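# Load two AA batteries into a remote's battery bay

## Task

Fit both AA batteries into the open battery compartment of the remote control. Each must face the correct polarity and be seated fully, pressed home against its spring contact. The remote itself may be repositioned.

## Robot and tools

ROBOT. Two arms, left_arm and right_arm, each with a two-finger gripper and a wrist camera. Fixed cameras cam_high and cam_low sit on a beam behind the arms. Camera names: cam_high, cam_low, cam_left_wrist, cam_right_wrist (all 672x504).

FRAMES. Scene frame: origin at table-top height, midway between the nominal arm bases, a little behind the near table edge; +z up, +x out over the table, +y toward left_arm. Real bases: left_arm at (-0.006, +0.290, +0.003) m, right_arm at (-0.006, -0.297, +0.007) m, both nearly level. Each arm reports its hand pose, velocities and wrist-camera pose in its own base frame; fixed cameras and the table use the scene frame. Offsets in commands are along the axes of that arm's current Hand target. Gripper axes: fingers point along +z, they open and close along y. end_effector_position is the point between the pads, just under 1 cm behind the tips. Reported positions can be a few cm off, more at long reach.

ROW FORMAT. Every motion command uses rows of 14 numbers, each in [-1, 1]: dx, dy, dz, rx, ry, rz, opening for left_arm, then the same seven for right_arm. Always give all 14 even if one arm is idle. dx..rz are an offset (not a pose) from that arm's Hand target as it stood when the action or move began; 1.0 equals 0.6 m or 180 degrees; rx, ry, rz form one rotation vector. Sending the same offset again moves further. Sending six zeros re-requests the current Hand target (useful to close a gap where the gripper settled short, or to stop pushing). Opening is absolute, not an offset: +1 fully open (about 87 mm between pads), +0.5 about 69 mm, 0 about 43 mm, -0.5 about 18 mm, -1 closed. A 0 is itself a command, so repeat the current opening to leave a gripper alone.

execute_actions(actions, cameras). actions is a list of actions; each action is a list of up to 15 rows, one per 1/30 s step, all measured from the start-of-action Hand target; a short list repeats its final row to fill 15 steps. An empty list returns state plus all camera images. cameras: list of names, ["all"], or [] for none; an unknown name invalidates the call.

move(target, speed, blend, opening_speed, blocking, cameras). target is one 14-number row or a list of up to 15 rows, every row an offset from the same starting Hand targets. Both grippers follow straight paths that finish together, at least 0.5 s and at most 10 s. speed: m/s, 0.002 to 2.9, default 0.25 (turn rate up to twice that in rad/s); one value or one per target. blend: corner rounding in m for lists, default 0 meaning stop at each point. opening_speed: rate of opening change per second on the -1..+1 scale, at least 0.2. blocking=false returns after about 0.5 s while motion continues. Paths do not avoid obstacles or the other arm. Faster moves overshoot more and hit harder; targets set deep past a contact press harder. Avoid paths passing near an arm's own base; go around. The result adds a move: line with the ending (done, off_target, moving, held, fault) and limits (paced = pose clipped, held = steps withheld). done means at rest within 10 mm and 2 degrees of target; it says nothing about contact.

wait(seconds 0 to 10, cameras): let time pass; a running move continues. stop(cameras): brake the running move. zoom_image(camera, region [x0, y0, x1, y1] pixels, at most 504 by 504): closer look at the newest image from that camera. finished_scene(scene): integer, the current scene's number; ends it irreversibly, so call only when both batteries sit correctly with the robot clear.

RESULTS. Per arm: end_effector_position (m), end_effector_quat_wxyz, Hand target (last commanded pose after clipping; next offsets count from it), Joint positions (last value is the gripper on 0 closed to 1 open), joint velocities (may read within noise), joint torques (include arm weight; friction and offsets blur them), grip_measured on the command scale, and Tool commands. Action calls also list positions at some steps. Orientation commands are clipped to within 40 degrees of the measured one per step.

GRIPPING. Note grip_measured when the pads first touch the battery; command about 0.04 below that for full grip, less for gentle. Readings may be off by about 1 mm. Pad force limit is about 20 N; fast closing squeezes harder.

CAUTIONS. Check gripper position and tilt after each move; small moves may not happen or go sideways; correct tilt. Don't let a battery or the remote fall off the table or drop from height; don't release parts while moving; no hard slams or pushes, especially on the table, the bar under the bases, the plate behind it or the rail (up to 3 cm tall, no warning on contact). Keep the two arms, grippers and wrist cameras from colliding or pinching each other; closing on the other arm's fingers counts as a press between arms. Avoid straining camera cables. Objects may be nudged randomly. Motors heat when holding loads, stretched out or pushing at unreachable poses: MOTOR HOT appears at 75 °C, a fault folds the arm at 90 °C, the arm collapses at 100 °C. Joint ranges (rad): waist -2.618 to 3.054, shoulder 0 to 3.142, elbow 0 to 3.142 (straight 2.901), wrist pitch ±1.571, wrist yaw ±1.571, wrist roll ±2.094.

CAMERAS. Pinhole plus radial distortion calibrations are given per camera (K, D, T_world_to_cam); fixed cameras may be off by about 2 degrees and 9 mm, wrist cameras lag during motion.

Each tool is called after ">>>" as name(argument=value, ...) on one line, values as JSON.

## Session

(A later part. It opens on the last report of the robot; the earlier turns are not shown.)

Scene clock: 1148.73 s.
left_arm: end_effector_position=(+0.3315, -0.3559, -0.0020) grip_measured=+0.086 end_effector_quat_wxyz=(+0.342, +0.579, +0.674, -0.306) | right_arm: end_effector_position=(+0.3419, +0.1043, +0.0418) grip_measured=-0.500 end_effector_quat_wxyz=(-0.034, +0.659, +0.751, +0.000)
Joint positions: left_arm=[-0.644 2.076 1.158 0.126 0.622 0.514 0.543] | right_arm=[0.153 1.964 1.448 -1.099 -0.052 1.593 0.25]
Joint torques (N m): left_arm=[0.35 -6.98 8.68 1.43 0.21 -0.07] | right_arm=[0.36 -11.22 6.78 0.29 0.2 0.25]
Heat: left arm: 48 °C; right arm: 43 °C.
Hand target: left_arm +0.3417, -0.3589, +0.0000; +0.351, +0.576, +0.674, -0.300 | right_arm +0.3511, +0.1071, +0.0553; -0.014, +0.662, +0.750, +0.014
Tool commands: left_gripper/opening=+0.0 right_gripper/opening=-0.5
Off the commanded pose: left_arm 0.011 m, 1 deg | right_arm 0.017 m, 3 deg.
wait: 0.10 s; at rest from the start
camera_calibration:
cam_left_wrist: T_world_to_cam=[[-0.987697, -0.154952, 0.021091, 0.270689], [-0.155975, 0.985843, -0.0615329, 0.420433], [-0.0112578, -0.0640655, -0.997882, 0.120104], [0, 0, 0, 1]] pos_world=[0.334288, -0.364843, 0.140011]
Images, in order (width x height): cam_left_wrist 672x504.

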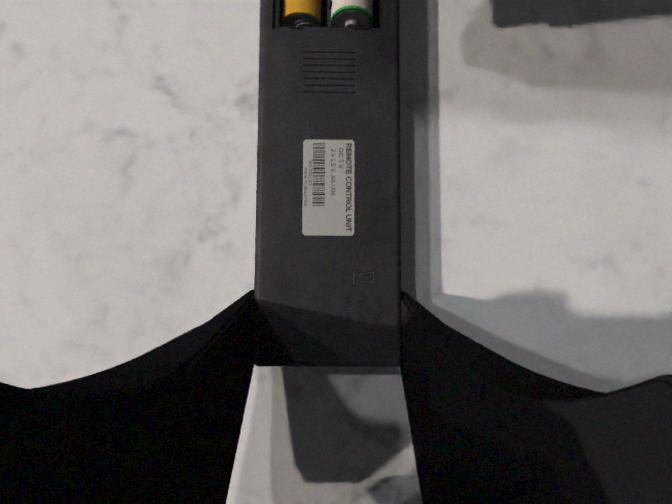

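>>> move(target=[0,0,0,0,0,0,0.0,0.012,0.0135,0.069,0,0,0,-1], speed=0.1, cameras=["cam_right_wrist","cam_left_wrist"])

>>> zoom_image(camera="cam_right_wrist", region=[240, 180, 420, 330])

>>> zoom_image(camera="cam_left_wrist", region=[260, 0, 390, 50])

Scene clock: 1162.50 s.
left_arm: end_effector_position=(+0.3315, -0.3559, -0.0020) grip_measured=+0.086 end_effector_quat_wxyz=(+0.342, +0.579, +0.674, -0.306) | right_arm: end_effector_position=(+0.3528, +0.1146, +0.0144) grip_measured=-1.000 end_effector_quat_wxyz=(-0.025, +0.659, +0.752, +0.010)
Joint positions: left_arm=[-0.644 2.076 1.158 0.126 0.622 0.514 0.543] | right_arm=[0.177 2.017 1.411 -0.981 -0.052 1.616 0]
Joint torques (N m): left_arm=[0.34 -6.94 8.68 1.43 0.2 -0.07] | right_arm=[0.43 -9.1 5.41 0.51 0.23 0.18]
Heat: left arm: 48 °C; right arm: 45 °C.
Hand target: left_arm +0.3417, -0.3589, +0.0000; +0.351, +0.576, +0.674, -0.300 | right_arm +0.3581, +0.1168, +0.0141; -0.014, +0.662, +0.749, +0.014
Off the commanded pose: left_arm 0.011 m, 1 deg | right_arm 0.006 m, 1 deg.
move: off_target (left_arm)
camera_calibration:
cam_left_wrist: T_world_to_cam=[[-0.987697, -0.154952, 0.021091, 0.270689], [-0.155975, 0.985843, -0.0615329, 0.420433], [-0.0112578, -0.0640655, -0.997882, 0.120104], [0, 0, 0, 1]] pos_world=[0.334288, -0.364843, 0.140011]
cam_right_wrist: T_world_to_cam=[[-0.989432, -0.144933, 0.00431049, 0.361805], [-0.0857108, 0.608595, 0.788838, -0.0284666], [-0.116952, 0.780132, -0.614586, 0.106241], [0, 0, 0, 1]] pos_world=[0.367967, -0.0131197, 0.0861899]
Images, in order (width x height): cam_left_wrist 672x504, cam_right_wrist 672x504.

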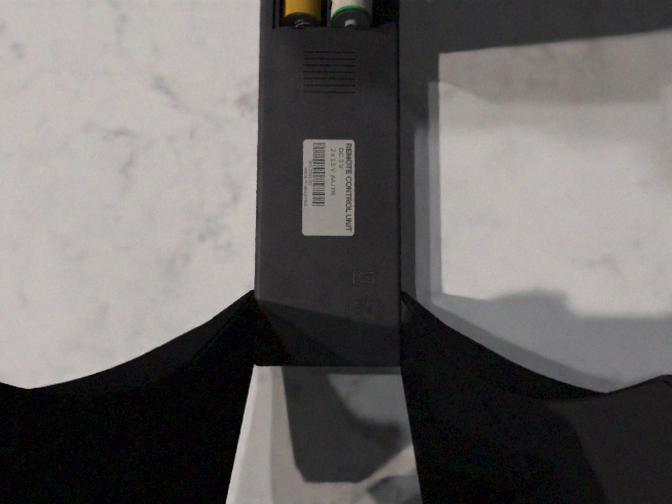

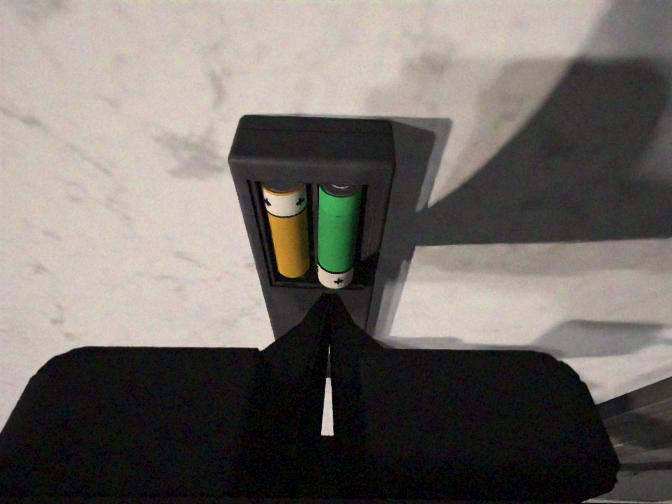

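Scaled by 2.800 from the camera's 672x504 image, which has a finer 960x720 frame.

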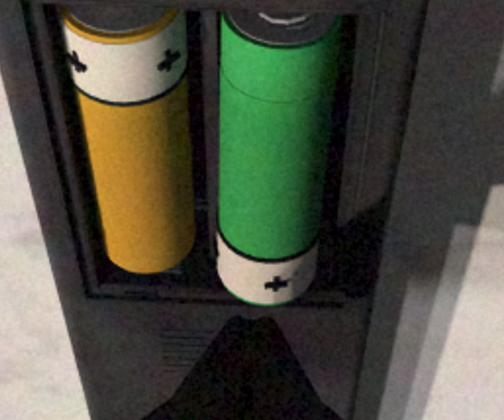

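Scaled by 3.877 from the camera's 672x504 image, which has a finer 960x720 frame.

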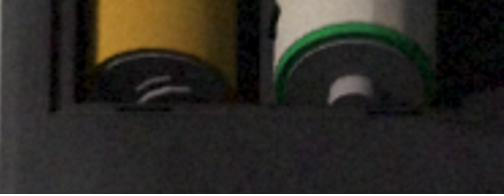

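>>> move(target=[0,0,0,0,0,0,0.0,-0.004,0.0,0.03,0,0,0,-1], speed=0.06, cameras=["cam_right_wrist","cam_left_wrist"])

>>> zoom_image(camera="cam_right_wrist", region=[240, 180, 420, 330])

>>> zoom_image(camera="cam_left_wrist", region=[260, 0, 390, 50])

Scene clock: 1169.17 s.
left_arm: end_effector_position=(+0.3315, -0.3559, -0.0020) grip_measured=+0.086 end_effector_quat_wxyz=(+0.342, +0.579, +0.674, -0.306) | right_arm: end_effector_position=(+0.3532, +0.1147, +0.0063) grip_measured=-1.000 end_effector_quat_wxyz=(-0.024, +0.659, +0.752, +0.012)
Joint positions: left_arm=[-0.644 2.076 1.158 0.126 0.622 0.514 0.543] | right_arm=[0.177 2.026 1.39 -0.946 -0.052 1.616 0]
Joint torques (N m): left_arm=[0.36 -6.99 8.65 1.42 0.22 -0.08] | right_arm=[0.13 -7.61 3.88 0.77 0.2 0.16]
Heat: left arm: 48 °C; right arm: 44 °C.
Hand target: left_arm +0.3417, -0.3589, +0.0000; +0.351, +0.576, +0.674, -0.300 | right_arm +0.3583, +0.1151, -0.0039; -0.014, +0.662, +0.749, +0.014
Off the commanded pose: left_arm 0.011 m, 1 deg | right_arm 0.011 m, 1 deg.
move: off_target (left_arm, right_arm)
camera_calibration:
cam_left_wrist: T_world_to_cam=[[-0.987697, -0.154952, 0.021091, 0.270689], [-0.155975, 0.985843, -0.0615329, 0.420433], [-0.0112578, -0.0640655, -0.997882, 0.120104], [0, 0, 0, 1]] pos_world=[0.334288, -0.364843, 0.140011]
cam_right_wrist: T_world_to_cam=[[-0.989441, -0.144938, -0.000315744, 0.362202], [-0.08931, 0.60797, 0.788921, -0.0207644], [-0.114153, 0.780619, -0.614495, 0.100229], [0, 0, 0, 1]] pos_world=[0.367964, -0.0131201, 0.0780863]
Images, in order (width x height): cam_left_wrist 672x504, cam_right_wrist 672x504.

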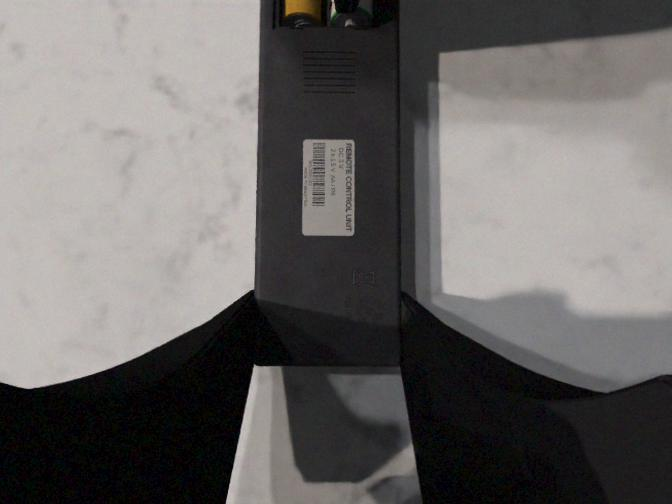

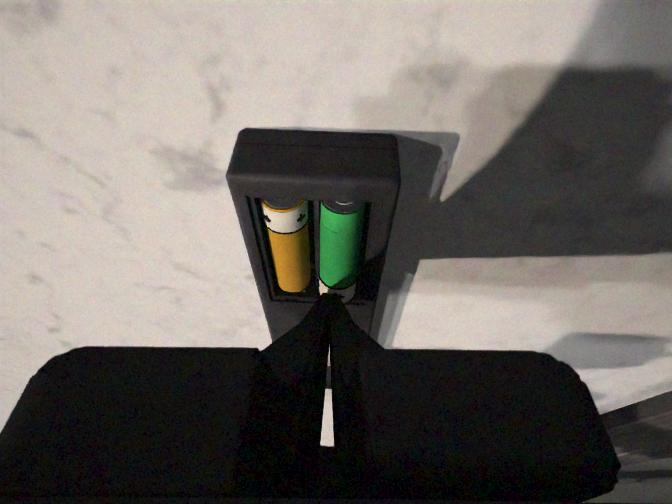

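Scaled by 2.800 from the camera's 672x504 image, which has a finer 960x720 frame.

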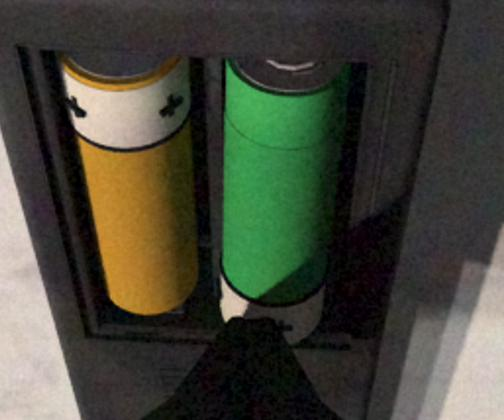

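Scaled by 3.877 from the camera's 672x504 image, which has a finer 960x720 frame.

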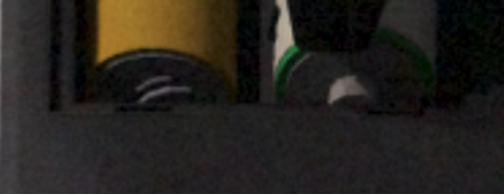

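>>> move(target=[0,0,0,0,0,0,0.0,0.0,-0.013,0.015,0,0,0,-1], speed=0.05, cameras=["cam_right_wrist","cam_left_wrist"])

>>> zoom_image(camera="cam_right_wrist", region=[240, 180, 420, 330])

>>> zoom_image(camera="cam_left_wrist", region=[260, 0, 390, 50])

Scene clock: 1173.77 s.
left_arm: end_effector_position=(+0.3315, -0.3559, -0.0020) grip_measured=+0.086 end_effector_quat_wxyz=(+0.342, +0.579, +0.674, -0.306) | right_arm: end_effector_position=(+0.3525, +0.1147, +0.0054) grip_measured=-1.000 end_effector_quat_wxyz=(-0.015, +0.658, +0.752, +0.024)
Joint positions: left_arm=[-0.644 2.076 1.158 0.126 0.622 0.514 0.543] | right_arm=[0.177 1.999 1.346 -0.899 -0.053 1.616 0]
Joint torques (N m): left_arm=[0.38 -7.04 8.66 1.43 0.21 -0.07] | right_arm=[0.49 -6.45 2.62 0.86 0.29 0.16]
Heat: left arm: 48 °C; right arm: 43 °C.
Hand target: left_arm +0.3417, -0.3589, +0.0000; +0.351, +0.576, +0.674, -0.300 | right_arm +0.3506, +0.1145, -0.0129; -0.014, +0.662, +0.749, +0.014
Off the commanded pose: left_arm 0.011 m, 1 deg | right_arm 0.019 m, 1 deg.
move: off_target (left_arm, right_arm)
camera_calibration:
cam_left_wrist: T_world_to_cam=[[-0.987697, -0.154952, 0.021091, 0.270689], [-0.155975, 0.985843, -0.0615329, 0.420433], [-0.0112578, -0.0640655, -0.997882, 0.120104], [0, 0, 0, 1]] pos_world=[0.334288, -0.364843, 0.140011]
cam_right_wrist: T_world_to_cam=[[-0.988997, -0.144858, -0.0300101, 0.361466], [-0.112316, 0.603244, 0.789609, -0.01146], [-0.0962773, 0.784291, -0.612877, 0.0929466], [0, 0, 0, 1]] pos_world=[0.365151, -0.0136229, 0.0768614]
Images, in order (width x height): cam_left_wrist 672x504, cam_right_wrist 672x504.

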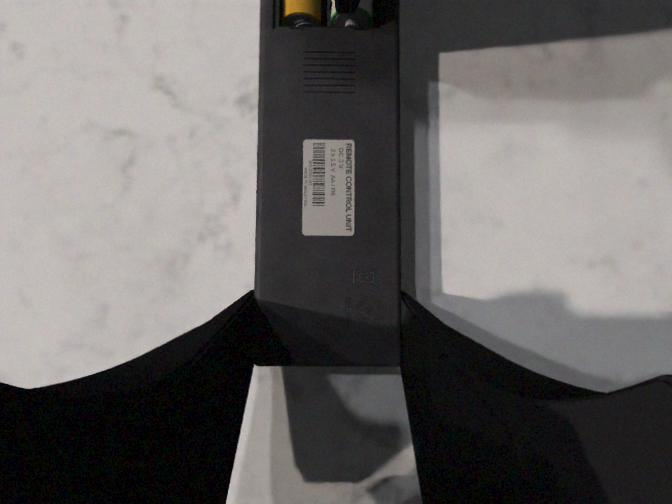

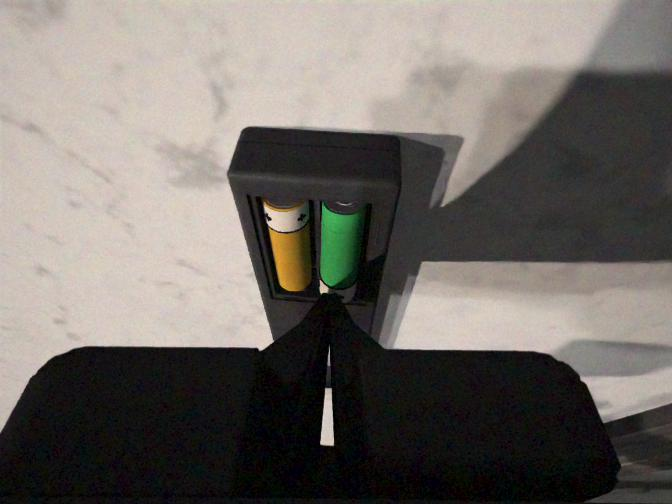

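Scaled by 2.800 from the camera's 672x504 image, which has a finer 960x720 frame.

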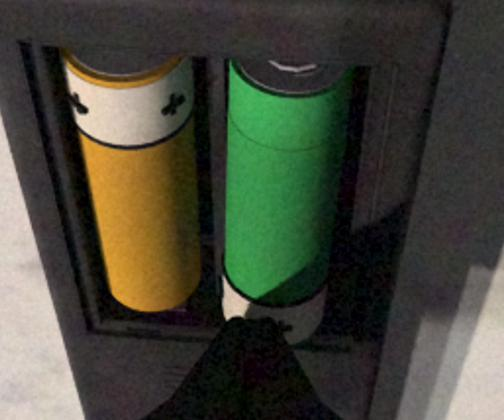

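Scaled by 3.877 from the camera's 672x504 image, which has a finer 960x720 frame.

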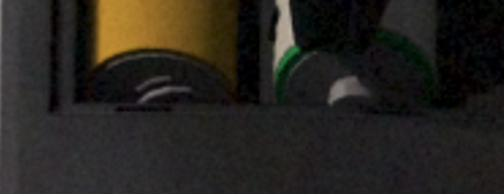

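Continue: more lateral bias and down.

>>> move(target=[0,0,0,0,0,0,0.0,0.0,-0.015,0.015,0,0,0,-1], speed=0.05, cameras=["cam_right_wrist","cam_left_wrist"])

>>> zoom_image(camera="cam_right_wrist", region=[240, 180, 420, 330])

>>> zoom_image(camera="cam_left_wrist", region=[260, 0, 390, 50])

Scene clock: 1178.27 s.
left_arm: end_effector_position=(+0.3315, -0.3559, -0.0020) grip_measured=+0.086 end_effector_quat_wxyz=(+0.342, +0.579, +0.674, -0.306) | right_arm: end_effector_position=(+0.3518, +0.1147, +0.0049) grip_measured=-1.000 end_effector_quat_wxyz=(-0.003, +0.658, +0.752, +0.039)
Joint positions: left_arm=[-0.644 2.076 1.158 0.126 0.622 0.514 0.543] | right_arm=[0.177 1.965 1.292 -0.84 -0.054 1.616 0]
Joint torques (N m): left_arm=[0.32 -7.02 8.69 1.42 0.21 -0.07] | right_arm=[0.59 -4.38 2 0.83 0.26 0.21]
Heat: left arm: 48 °C; right arm: 42 °C.
Hand target: left_arm +0.3417, -0.3589, +0.0000; +0.351, +0.576, +0.674, -0.300 | right_arm +0.3417, +0.1137, -0.0219; -0.014, +0.662, +0.749, +0.014
Off the commanded pose: left_arm 0.011 m, 1 deg | right_arm 0.029 m, 3 deg.
move: off_target (left_arm, right_arm)
camera_calibration:
cam_left_wrist: T_world_to_cam=[[-0.987697, -0.154952, 0.021091, 0.270689], [-0.155975, 0.985843, -0.0615329, 0.420433], [-0.0112578, -0.0640655, -0.997882, 0.120104], [0, 0, 0, 1]] pos_world=[0.334288, -0.364843, 0.140011]
cam_right_wrist: T_world_to_cam=[[-0.987113, -0.144498, -0.0687674, 0.360344], [-0.142413, 0.597225, 0.789329, 0.000112948], [-0.0729871, 0.78895, -0.610107, 0.0838177], [0, 0, 0, 1]] pos_world=[0.361834, -0.0141263, 0.0758285]
Images, in order (width x height): cam_left_wrist 672x504, cam_right_wrist 672x504.

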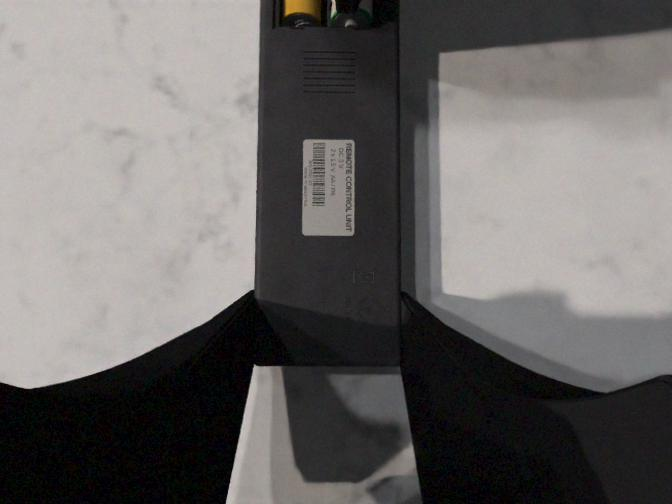

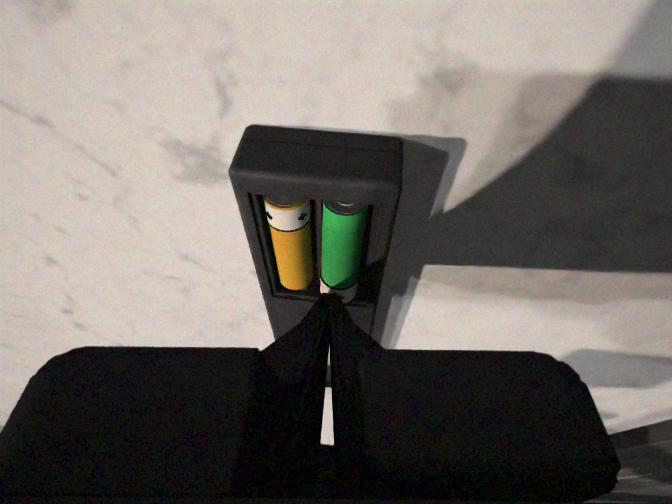

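Scaled by 2.800 from the camera's 672x504 image, which has a finer 960x720 frame.

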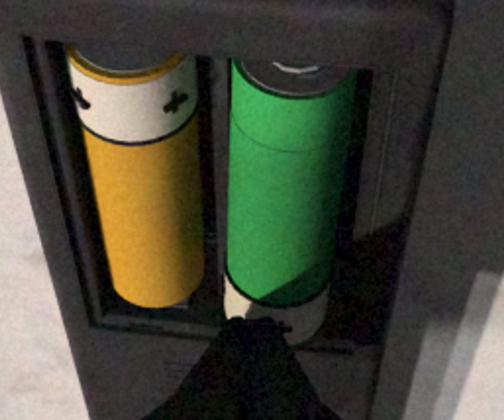

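Scaled by 3.877 from the camera's 672x504 image, which has a finer 960x720 frame.

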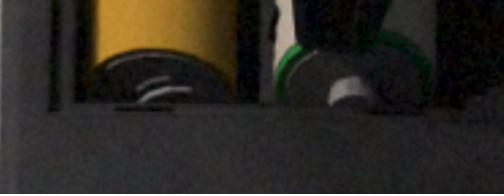

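>>> move(target=[0,0,0,0,0,0,0.0,-0.03,0.004,0.015,0,0,0,-1], speed=0.05, cameras=["cam_right_wrist","cam_left_wrist"])

>>> zoom_image(camera="cam_right_wrist", region=[240, 180, 420, 330])

>>> zoom_image(camera="cam_left_wrist", region=[260, 0, 390, 50])

Scene clock: 1198.70 s.
left_arm: end_effector_position=(+0.3315, -0.3559, -0.0020) grip_measured=+0.086 end_effector_quat_wxyz=(+0.342, +0.579, +0.674, -0.306) | right_arm: end_effector_position=(+0.3522, +0.1134, +0.0046) grip_measured=-1.000 end_effector_quat_wxyz=(-0.030, +0.662, +0.747, +0.062)
Joint positions: left_arm=[-0.644 2.076 1.158 0.126 0.622 0.514 0.543] | right_arm=[0.14 1.971 1.282 -0.826 -0.125 1.594 0]
Joint torques (N m): left_arm=[0.34 -7.01 8.64 1.43 0.21 -0.07] | right_arm=[-0.51 -3.21 2.35 0.85 0.85 -0.12]
Heat: left arm: 48 °C; right arm: 39 °C.
Hand target: left_arm +0.3417, -0.3589, +0.0000; +0.351, +0.576, +0.674, -0.300 | right_arm +0.3462, +0.0965, -0.0316; -0.014, +0.662, +0.750, +0.014
Off the commanded pose: left_arm 0.011 m, 1 deg | right_arm 0.040 m, 6 deg.
move: off_target (left_arm, right_arm)
camera_calibration:
cam_left_wrist: T_world_to_cam=[[-0.987697, -0.154952, 0.021091, 0.270689], [-0.155975, 0.985843, -0.0615329, 0.420433], [-0.0112578, -0.0640655, -0.997882, 0.120104], [0, 0, 0, 1]] pos_world=[0.334288, -0.364843, 0.140011]
cam_right_wrist: T_world_to_cam=[[-0.989404, -0.128627, -0.0673378, 0.359466], [-0.127041, 0.542472, 0.830412, 0.00176422], [-0.0702846, 0.830168, -0.553065, 0.0788107], [0, 0, 0, 1]] pos_world=[0.361421, -0.0201461, 0.0663281]
Images, in order (width x height): cam_left_wrist 672x504, cam_right_wrist 672x504.

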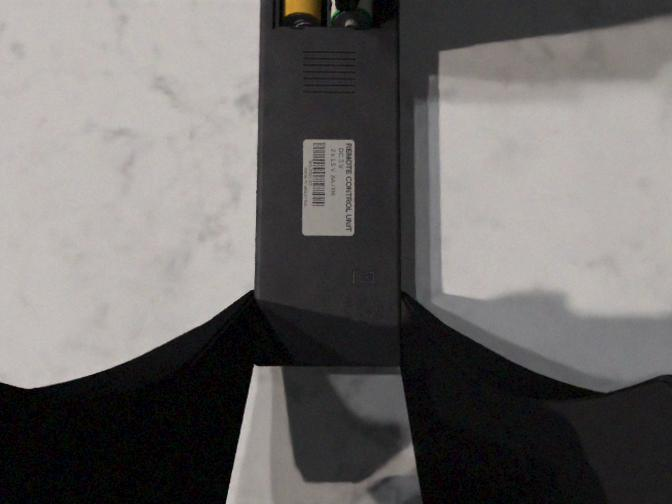

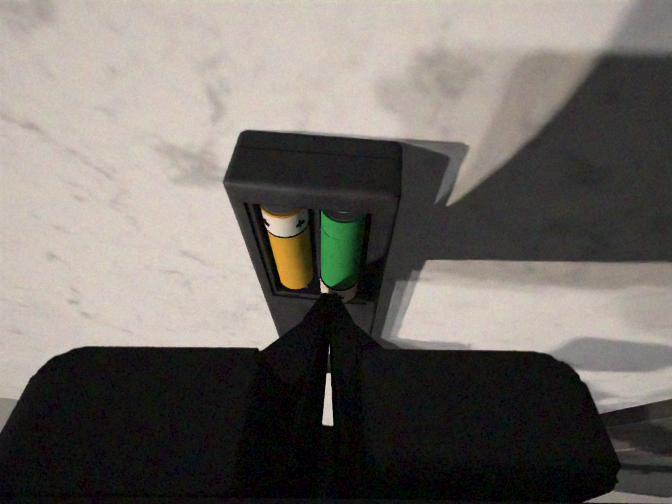

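Scaled by 2.800 from the camera's 672x504 image, which has a finer 960x720 frame.

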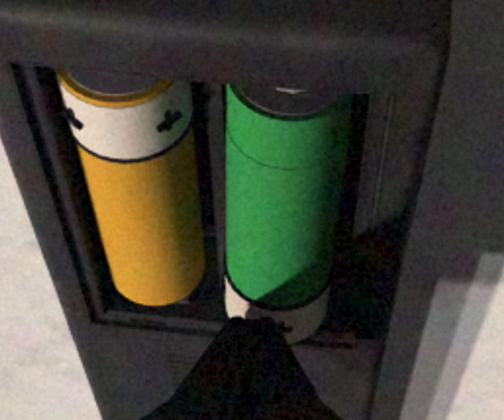

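Scaled by 3.877 from the camera's 672x504 image, which has a finer 960x720 frame.

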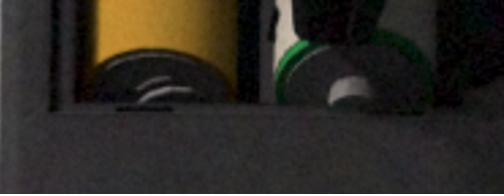

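>>> move(target=[[0,0,0,0,0,0,0.0,0.028,0.0133,-0.049,0,0,0,-1],[0,0,0,0,0,0,0.0,0.03,0.025,-0.14,0,0,0,-1],[0,0,0,0,0,0,0.0,0.0322,0.0337,-0.0713,0,0,0,-1]], speed=[0.08,0.12,0.08], blend=[0.005,0.005,0], cameras=["cam_right_wrist","cam_left_wrist"])

>>> zoom_image(camera="cam_right_wrist", region=[240, 180, 420, 330])

>>> zoom_image(camera="cam_left_wrist", region=[260, 0, 390, 50])

Scene clock: 1232.43 s.
left_arm: end_effector_position=(+0.3315, -0.3559, -0.0020) grip_measured=+0.086 end_effector_quat_wxyz=(+0.342, +0.579, +0.674, -0.306) | right_arm: end_effector_position=(+0.3591, +0.1141, +0.0125) grip_measured=-1.000 end_effector_quat_wxyz=(-0.025, +0.659, +0.752, +0.011)
Joint positions: left_arm=[-0.644 2.076 1.158 0.126 0.622 0.514 0.543] | right_arm=[0.173 2.04 1.438 -0.983 -0.052 1.612 0]
Joint torques (N m): left_arm=[0.36 -6.95 8.68 1.43 0.21 -0.07] | right_arm=[0.65 -9.31 5.27 0.52 0.25 0.23]
Heat: left arm: 48 °C; right arm: 36 °C.
Hand target: left_arm +0.3417, -0.3589, +0.0000; +0.351, +0.576, +0.674, -0.300 | right_arm +0.3640, +0.1166, +0.0119; -0.014, +0.662, +0.750, +0.014
Off the commanded pose: left_arm 0.011 m, 1 deg | right_arm 0.005 m, 1 deg.
move: off_target (left_arm)
camera_calibration:
cam_left_wrist: T_world_to_cam=[[-0.987697, -0.154952, 0.021091, 0.270689], [-0.155975, 0.985843, -0.0615329, 0.420433], [-0.0112578, -0.0640655, -0.997882, 0.120104], [0, 0, 0, 1]] pos_world=[0.334288, -0.364843, 0.140011]
cam_right_wrist: T_world_to_cam=[[-0.989483, -0.144617, 0.00294972, 0.367899], [-0.0866083, 0.608668, 0.788684, -0.0258087], [-0.115853, 0.780134, -0.614792, 0.105921], [0, 0, 0, 1]] pos_world=[0.374066, -0.0137195, 0.0843893]
Images, in order (width x height): cam_left_wrist 672x504, cam_right_wrist 672x504.

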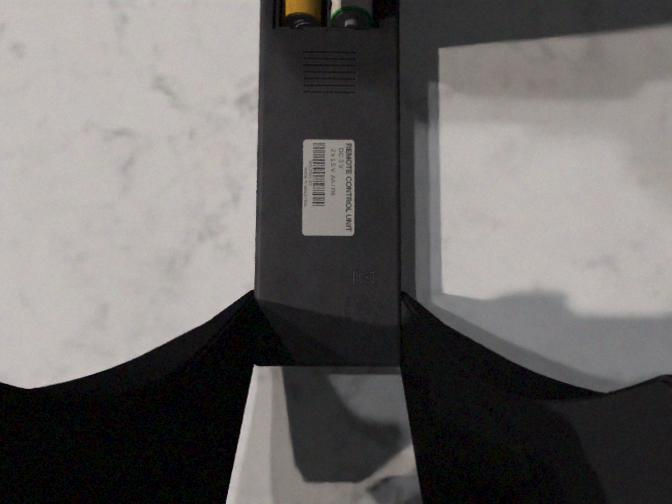

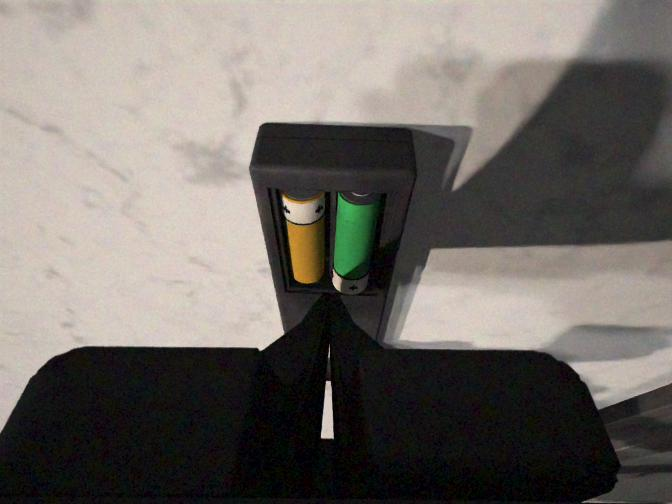

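Scaled by 2.800 from the camera's 672x504 image, which has a finer 960x720 frame.

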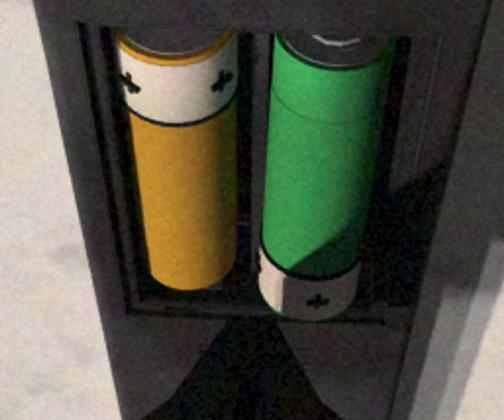

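Scaled by 3.877 from the camera's 672x504 image, which has a finer 960x720 frame.

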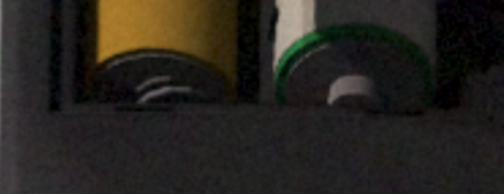

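>>> move(target=[0,0,0,0,0,0,0.0,0.0,-0.006,0.026,0,0,0,-1], speed=0.06, cameras=["cam_right_wrist","cam_left_wrist"])

>>> zoom_image(camera="cam_right_wrist", region=[240, 180, 420, 330])

>>> zoom_image(camera="cam_left_wrist", region=[260, 0, 390, 50])

Scene clock: 1237.70 s.
left_arm: end_effector_position=(+0.3315, -0.3559, -0.0020) grip_measured=+0.086 end_effector_quat_wxyz=(+0.342, +0.579, +0.674, -0.306) | right_arm: end_effector_position=(+0.3603, +0.1142, +0.0011) grip_measured=-1.000 end_effector_quat_wxyz=(-0.018, +0.661, +0.750, +0.018)
Joint positions: left_arm=[-0.644 2.076 1.158 0.126 0.622 0.514 0.543] | right_arm=[0.173 2.043 1.393 -0.916 -0.051 1.617 0]
Joint torques (N m): left_arm=[0.36 -6.99 8.69 1.43 0.22 -0.07] | right_arm=[0.66 -8.51 4.56 0.51 0.24 0.14]
Heat: left arm: 48 °C; right arm: 37 °C.
Hand target: left_arm +0.3417, -0.3589, +0.0000; +0.351, +0.576, +0.674, -0.300 | right_arm +0.3605, +0.1166, -0.0036; -0.014, +0.662, +0.749, +0.014
Off the commanded pose: left_arm 0.011 m, 1 deg | right_arm 0.005 m, 1 deg.
move: off_target (left_arm)
camera_calibration:
cam_left_wrist: T_world_to_cam=[[-0.987697, -0.154952, 0.021091, 0.270689], [-0.155975, 0.985843, -0.0615329, 0.420433], [-0.0112578, -0.0640655, -0.997882, 0.120104], [0, 0, 0, 1]] pos_world=[0.334288, -0.364843, 0.140011]
cam_right_wrist: T_world_to_cam=[[-0.990111, -0.139296, -0.016622, 0.368844], [-0.0986193, 0.606871, 0.788658, -0.0122777], [-0.0997698, 0.782498, -0.614607, 0.0928405], [0, 0, 0, 1]] pos_world=[0.373248, -0.013818, 0.0728744]
Images, in order (width x height): cam_left_wrist 672x504, cam_right_wrist 672x504.

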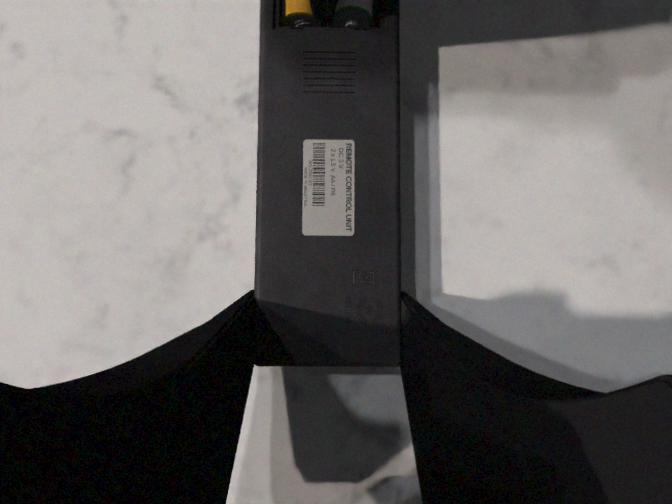

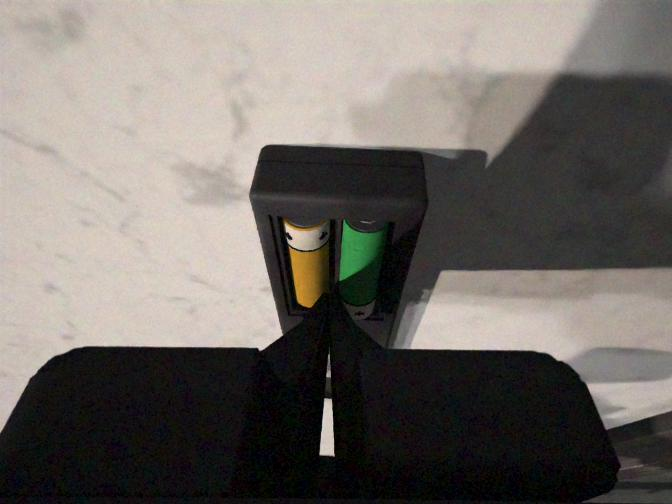

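Scaled by 2.800 from the camera's 672x504 image, which has a finer 960x720 frame.

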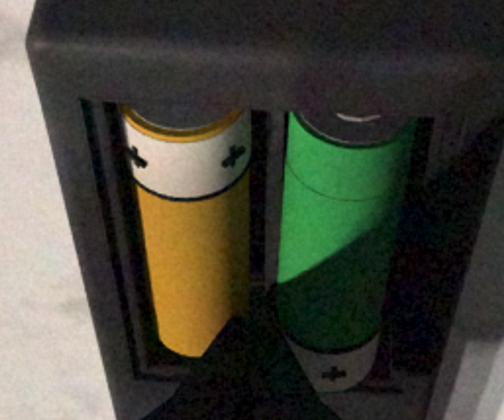

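Scaled by 3.877 from the camera's 672x504 image, which has a finer 960x720 frame.

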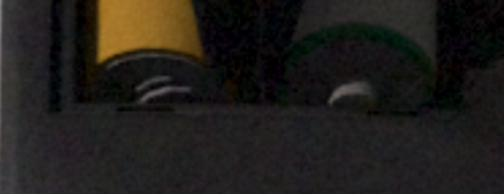

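>>> move(target=[0,0,0,0,0,0,0.0,0.0,-0.012,0.003,0,0,0,-1], speed=0.04, cameras=["cam_right_wrist","cam_left_wrist"])

>>> zoom_image(camera="cam_right_wrist", region=[240, 180, 420, 330])

>>> zoom_image(camera="cam_left_wrist", region=[260, 0, 390, 50])

Scene clock: 1242.33 s.
left_arm: end_effector_position=(+0.3315, -0.3559, -0.0020) grip_measured=+0.086 end_effector_quat_wxyz=(+0.342, +0.579, +0.674, -0.306) | right_arm: end_effector_position=(+0.3596, +0.1142, +0.0000) grip_measured=-1.000 end_effector_quat_wxyz=(-0.014, +0.662, +0.749, +0.024)
Joint positions: left_arm=[-0.644 2.076 1.158 0.126 0.622 0.514 0.543] | right_arm=[0.173 2.028 1.366 -0.888 -0.052 1.621 0]
Joint torques (N m): left_arm=[0.35 -7.01 8.64 1.42 0.21 -0.07] | right_arm=[0.68 -9.13 3.63 0.48 0.25 0.1]
Heat: left arm: 48 °C; right arm: 37 °C.
Hand target: left_arm +0.3417, -0.3589, +0.0000; +0.351, +0.576, +0.674, -0.300 | right_arm +0.3533, +0.1158, -0.0055; -0.014, +0.662, +0.750, +0.014
Off the commanded pose: left_arm 0.011 m, 1 deg | right_arm 0.008 m, 1 deg.
move: off_target (left_arm)
camera_calibration:
cam_left_wrist: T_world_to_cam=[[-0.987697, -0.154952, 0.021091, 0.270689], [-0.155975, 0.985843, -0.0615329, 0.420433], [-0.0112578, -0.0640655, -0.997882, 0.120104], [0, 0, 0, 1]] pos_world=[0.334288, -0.364843, 0.140011]
cam_right_wrist: T_world_to_cam=[[-0.990236, -0.135763, -0.0316407, 0.367761], [-0.108137, 0.604863, 0.788953, -0.00779688], [-0.0879726, 0.784672, -0.613638, 0.0876314], [0, 0, 0, 1]] pos_world=[0.371036, -0.0141174, 0.0715616]
Images, in order (width x height): cam_left_wrist 672x504, cam_right_wrist 672x504.

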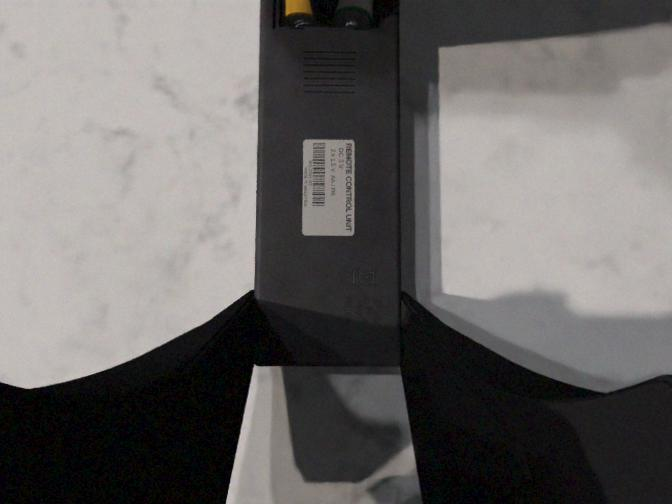

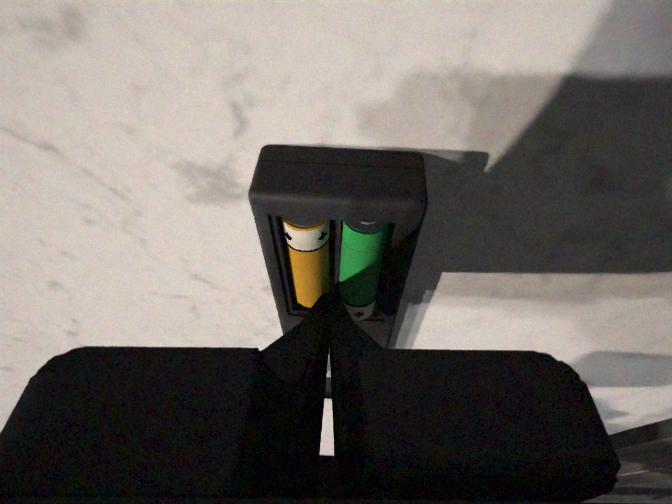

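Scaled by 2.800 from the camera's 672x504 image, which has a finer 960x720 frame.

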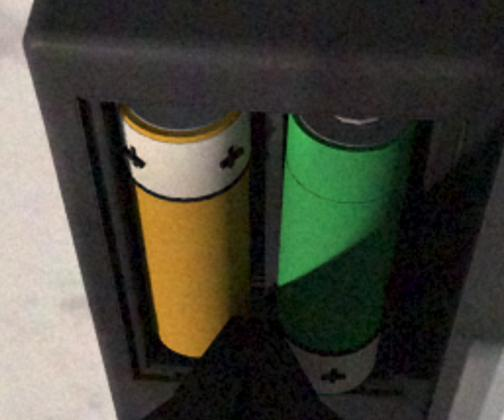

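Scaled by 3.877 from the camera's 672x504 image, which has a finer 960x720 frame.

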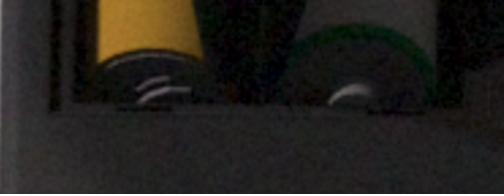

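>>> move(target=[0,0,0,0,0,0,0.0,0.0,-0.012,0.0,0,0,0,-1], speed=0.04, cameras=["cam_right_wrist","cam_left_wrist"])

>>> zoom_image(camera="cam_right_wrist", region=[240, 180, 420, 330])

>>> zoom_image(camera="cam_left_wrist", region=[260, 0, 390, 50])

Scene clock: 1246.73 s.
left_arm: end_effector_position=(+0.3315, -0.3559, -0.0020) grip_measured=+0.086 end_effector_quat_wxyz=(+0.342, +0.579, +0.674, -0.306) | right_arm: end_effector_position=(+0.3591, +0.1141, -0.0002) grip_measured=-1.000 end_effector_quat_wxyz=(-0.007, +0.664, +0.747, +0.033)
Joint positions: left_arm=[-0.644 2.076 1.158 0.126 0.622 0.514 0.543] | right_arm=[0.173 2.006 1.331 -0.851 -0.052 1.626 0]
Joint torques (N m): left_arm=[0.36 -6.99 8.69 1.42 0.2 -0.08] | right_arm=[0.72 -9.16 3.47 0.29 0.26 0.09]
Heat: left arm: 48 °C; right arm: 38 °C.
Hand target: left_arm +0.3417, -0.3589, +0.0000; +0.351, +0.576, +0.674, -0.300 | right_arm +0.3461, +0.1149, -0.0056; -0.014, +0.662, +0.749, +0.014
Off the commanded pose: left_arm 0.011 m, 1 deg | right_arm 0.014 m, 2 deg.
move: off_target (left_arm, right_arm)
camera_calibration:
cam_left_wrist: T_world_to_cam=[[-0.987697, -0.154952, 0.021091, 0.270689], [-0.155975, 0.985843, -0.0615329, 0.420433], [-0.0112578, -0.0640655, -0.997882, 0.120104], [0, 0, 0, 1]] pos_world=[0.334288, -0.364843, 0.140011]
cam_right_wrist: T_world_to_cam=[[-0.98999, -0.129992, -0.0549706, 0.366432], [-0.122848, 0.601907, 0.78906, -0.00195699], [-0.0694846, 0.787915, -0.611851, 0.0805005], [0, 0, 0, 1]] pos_world=[0.368117, -0.0146163, 0.0709415]
Images, in order (width x height): cam_left_wrist 672x504, cam_right_wrist 672x504.

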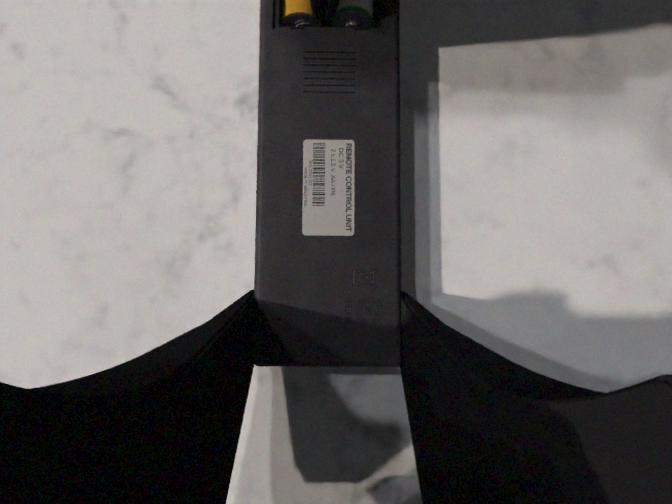

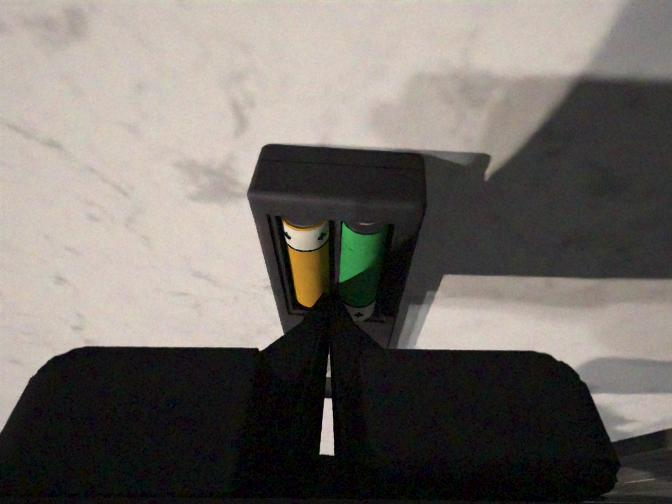

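Scaled by 2.800 from the camera's 672x504 image, which has a finer 960x720 frame.

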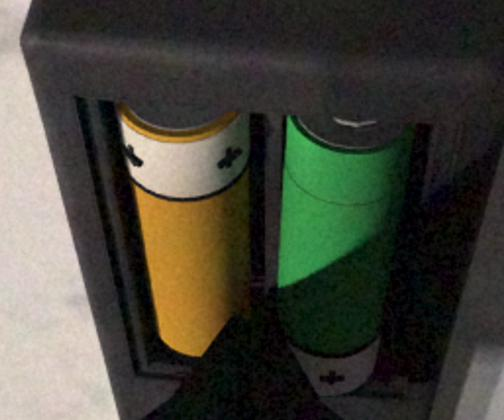

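Scaled by 3.877 from the camera's 672x504 image, which has a finer 960x720 frame.

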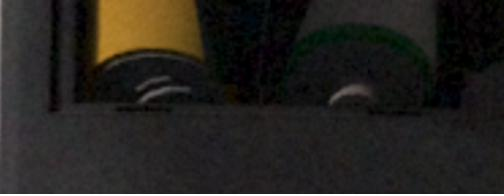

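>>> move(target=[0,0,0,0,0,0,0.0,0.0,-0.015,0.004,0,0,0,-1], speed=0.04, cameras=["cam_right_wrist","cam_left_wrist"])

>>> zoom_image(camera="cam_right_wrist", region=[240, 180, 420, 330])

>>> zoom_image(camera="cam_left_wrist", region=[260, 0, 390, 50])

Scene clock: 1260.83 s.
left_arm: end_effector_position=(+0.3315, -0.3559, -0.0020) grip_measured=+0.086 end_effector_quat_wxyz=(+0.342, +0.579, +0.674, -0.306) | right_arm: end_effector_position=(+0.3581, +0.1140, -0.0005) grip_measured=-1.000 end_effector_quat_wxyz=(+0.002, +0.665, +0.745, +0.045)
Joint positions: left_arm=[-0.644 2.076 1.158 0.126 0.622 0.514 0.543] | right_arm=[0.173 1.979 1.287 -0.805 -0.052 1.633 0]
Joint torques (N m): left_arm=[0.35 -7.01 8.68 1.42 0.21 -0.07] | right_arm=[1.16 -8.88 2.97 0.1 0.26 -0.01]
Heat: left arm: 48 °C; right arm: 38 °C.
Hand target: left_arm +0.3417, -0.3589, +0.0000; +0.351, +0.576, +0.674, -0.300 | right_arm +0.3372, +0.1139, -0.0079; -0.014, +0.662, +0.749, +0.014
Off the commanded pose: left_arm 0.011 m, 1 deg | right_arm 0.022 m, 4 deg.
move: off_target (left_arm, right_arm)
camera_calibration:
cam_left_wrist: T_world_to_cam=[[-0.987697, -0.154952, 0.021091, 0.270689], [-0.155975, 0.985843, -0.0615329, 0.420433], [-0.0112578, -0.0640655, -0.997882, 0.120104], [0, 0, 0, 1]] pos_world=[0.334288, -0.364843, 0.140011]
cam_right_wrist: T_world_to_cam=[[-0.988786, -0.123568, -0.0838637, 0.364219], [-0.141652, 0.598196, 0.788731, 0.00532339], [-0.0472947, 0.791766, -0.608991, 0.0720369], [0, 0, 0, 1]] pos_world=[0.364296, -0.0152151, 0.0702159]
Images, in order (width x height): cam_left_wrist 672x504, cam_right_wrist 672x504.

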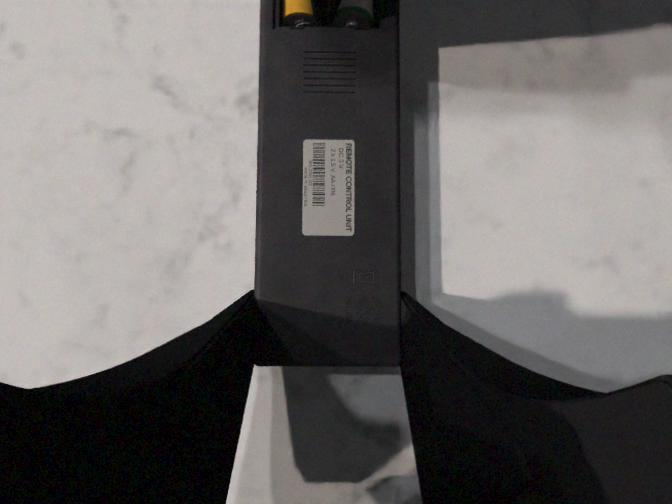

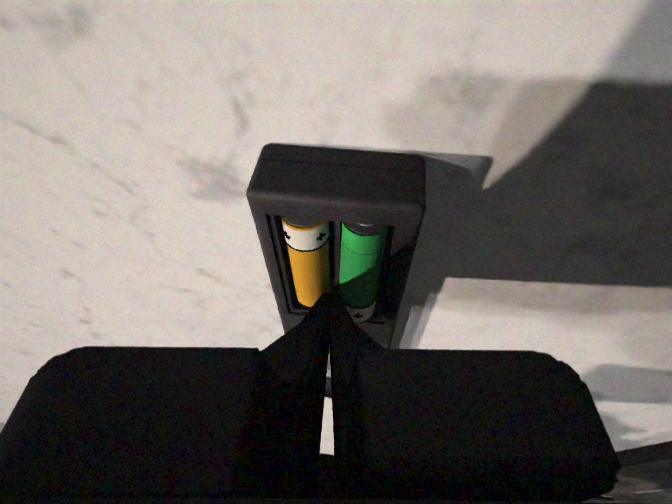

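Scaled by 2.800 from the camera's 672x504 image, which has a finer 960x720 frame.

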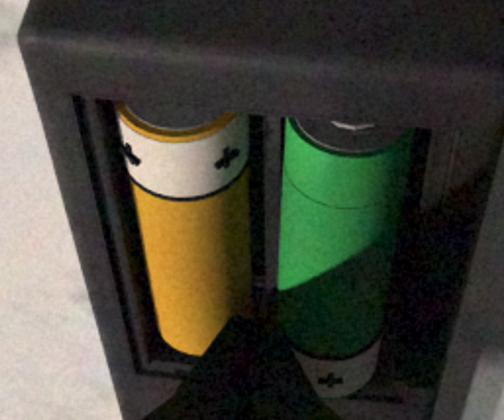

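Scaled by 3.877 from the camera's 672x504 image, which has a finer 960x720 frame.

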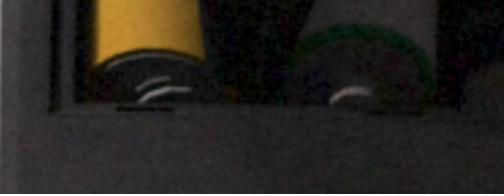

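>>> move(target=[[0,0,0,0,0,0,0.0,-0.004,0.0347,0.0,0,0,0,-1],[0,0,0,0,0,0,0.0,-0.004,0.0373,-0.08,0,0,0,-1],[0,0,0,0,0,0,0.0,0.0,0.0365,-0.0105,0,0,0,-1]], speed=[0.08,0.12,0.08], blend=[0.004,0.005,0], cameras=["cam_right_wrist","cam_left_wrist"])

>>> zoom_image(camera="cam_right_wrist", region=[240, 180, 420, 330])

>>> zoom_image(camera="cam_left_wrist", region=[260, 0, 390, 50])

Scene clock: 1273.83 s.
left_arm: end_effector_position=(+0.3315, -0.3559, -0.0020) grip_measured=+0.086 end_effector_quat_wxyz=(+0.342, +0.579, +0.674, -0.306) | right_arm: end_effector_position=(+0.3600, +0.1145, +0.0022) grip_measured=-1.000 end_effector_quat_wxyz=(-0.018, +0.666, +0.745, +0.019)
Joint positions: left_arm=[-0.644 2.076 1.158 0.126 0.622 0.514 0.543] | right_arm=[0.174 2.036 1.387 -0.914 -0.052 1.633 0]
Joint torques (N m): left_arm=[0.35 -7.02 8.65 1.42 0.22 -0.07] | right_arm=[0.7 -8.73 4.67 0.48 0.24 0.03]
Heat: left arm: 48 °C; right arm: 39 °C.
Hand target: left_arm +0.3417, -0.3589, +0.0000; +0.351, +0.576, +0.674, -0.300 | right_arm +0.3589, +0.1165, -0.0015; -0.014, +0.662, +0.750, +0.014
Off the commanded pose: left_arm 0.011 m, 1 deg | right_arm 0.004 m, 1 deg.
move: off_target (left_arm)
camera_calibration:
cam_left_wrist: T_world_to_cam=[[-0.987697, -0.154952, 0.021091, 0.270689], [-0.155975, 0.985843, -0.0615329, 0.420433], [-0.0112578, -0.0640655, -0.997882, 0.120104], [0, 0, 0, 1]] pos_world=[0.334288, -0.364843, 0.140011]
cam_right_wrist: T_world_to_cam=[[-0.991997, -0.124911, -0.0184043, 0.367591], [-0.0911455, 0.607595, 0.789, -0.0160859], [-0.0873721, 0.784363, -0.614118, 0.088607], [0, 0, 0, 1]] pos_world=[0.370925, -0.0138102, 0.0738722]
Images, in order (width x height): cam_left_wrist 672x504, cam_right_wrist 672x504.

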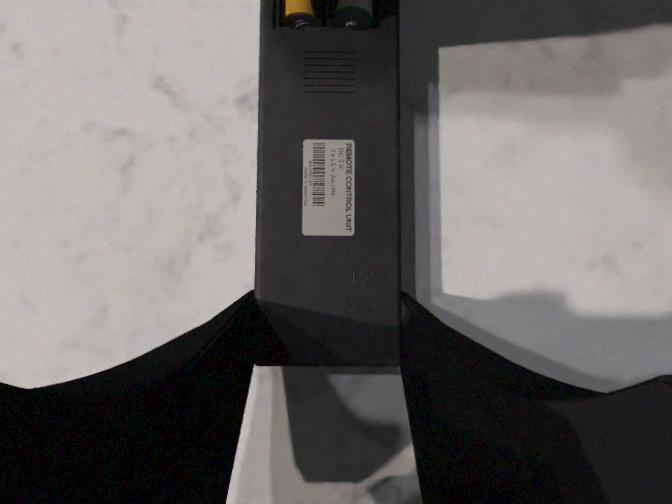

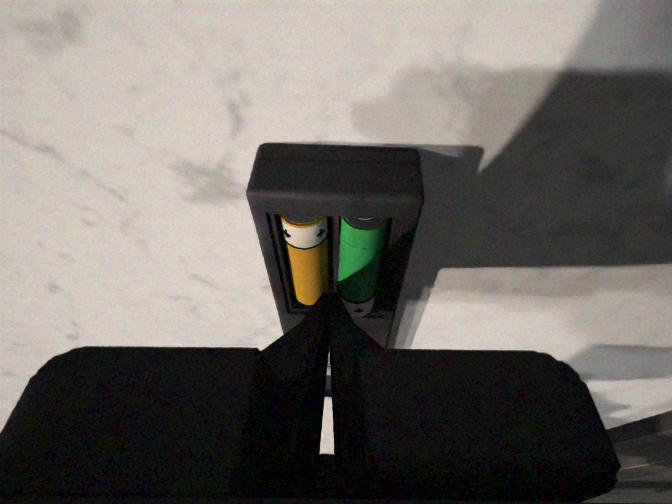

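Scaled by 2.800 from the camera's 672x504 image, which has a finer 960x720 frame.

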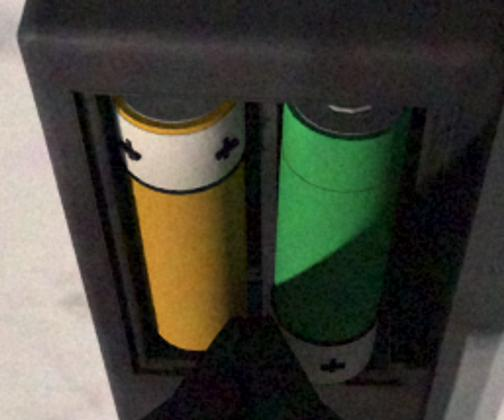

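Scaled by 3.877 from the camera's 672x504 image, which has a finer 960x720 frame.

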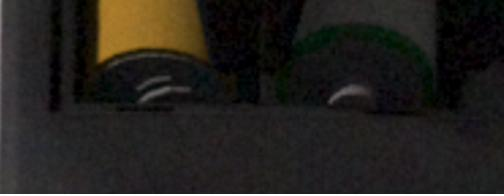

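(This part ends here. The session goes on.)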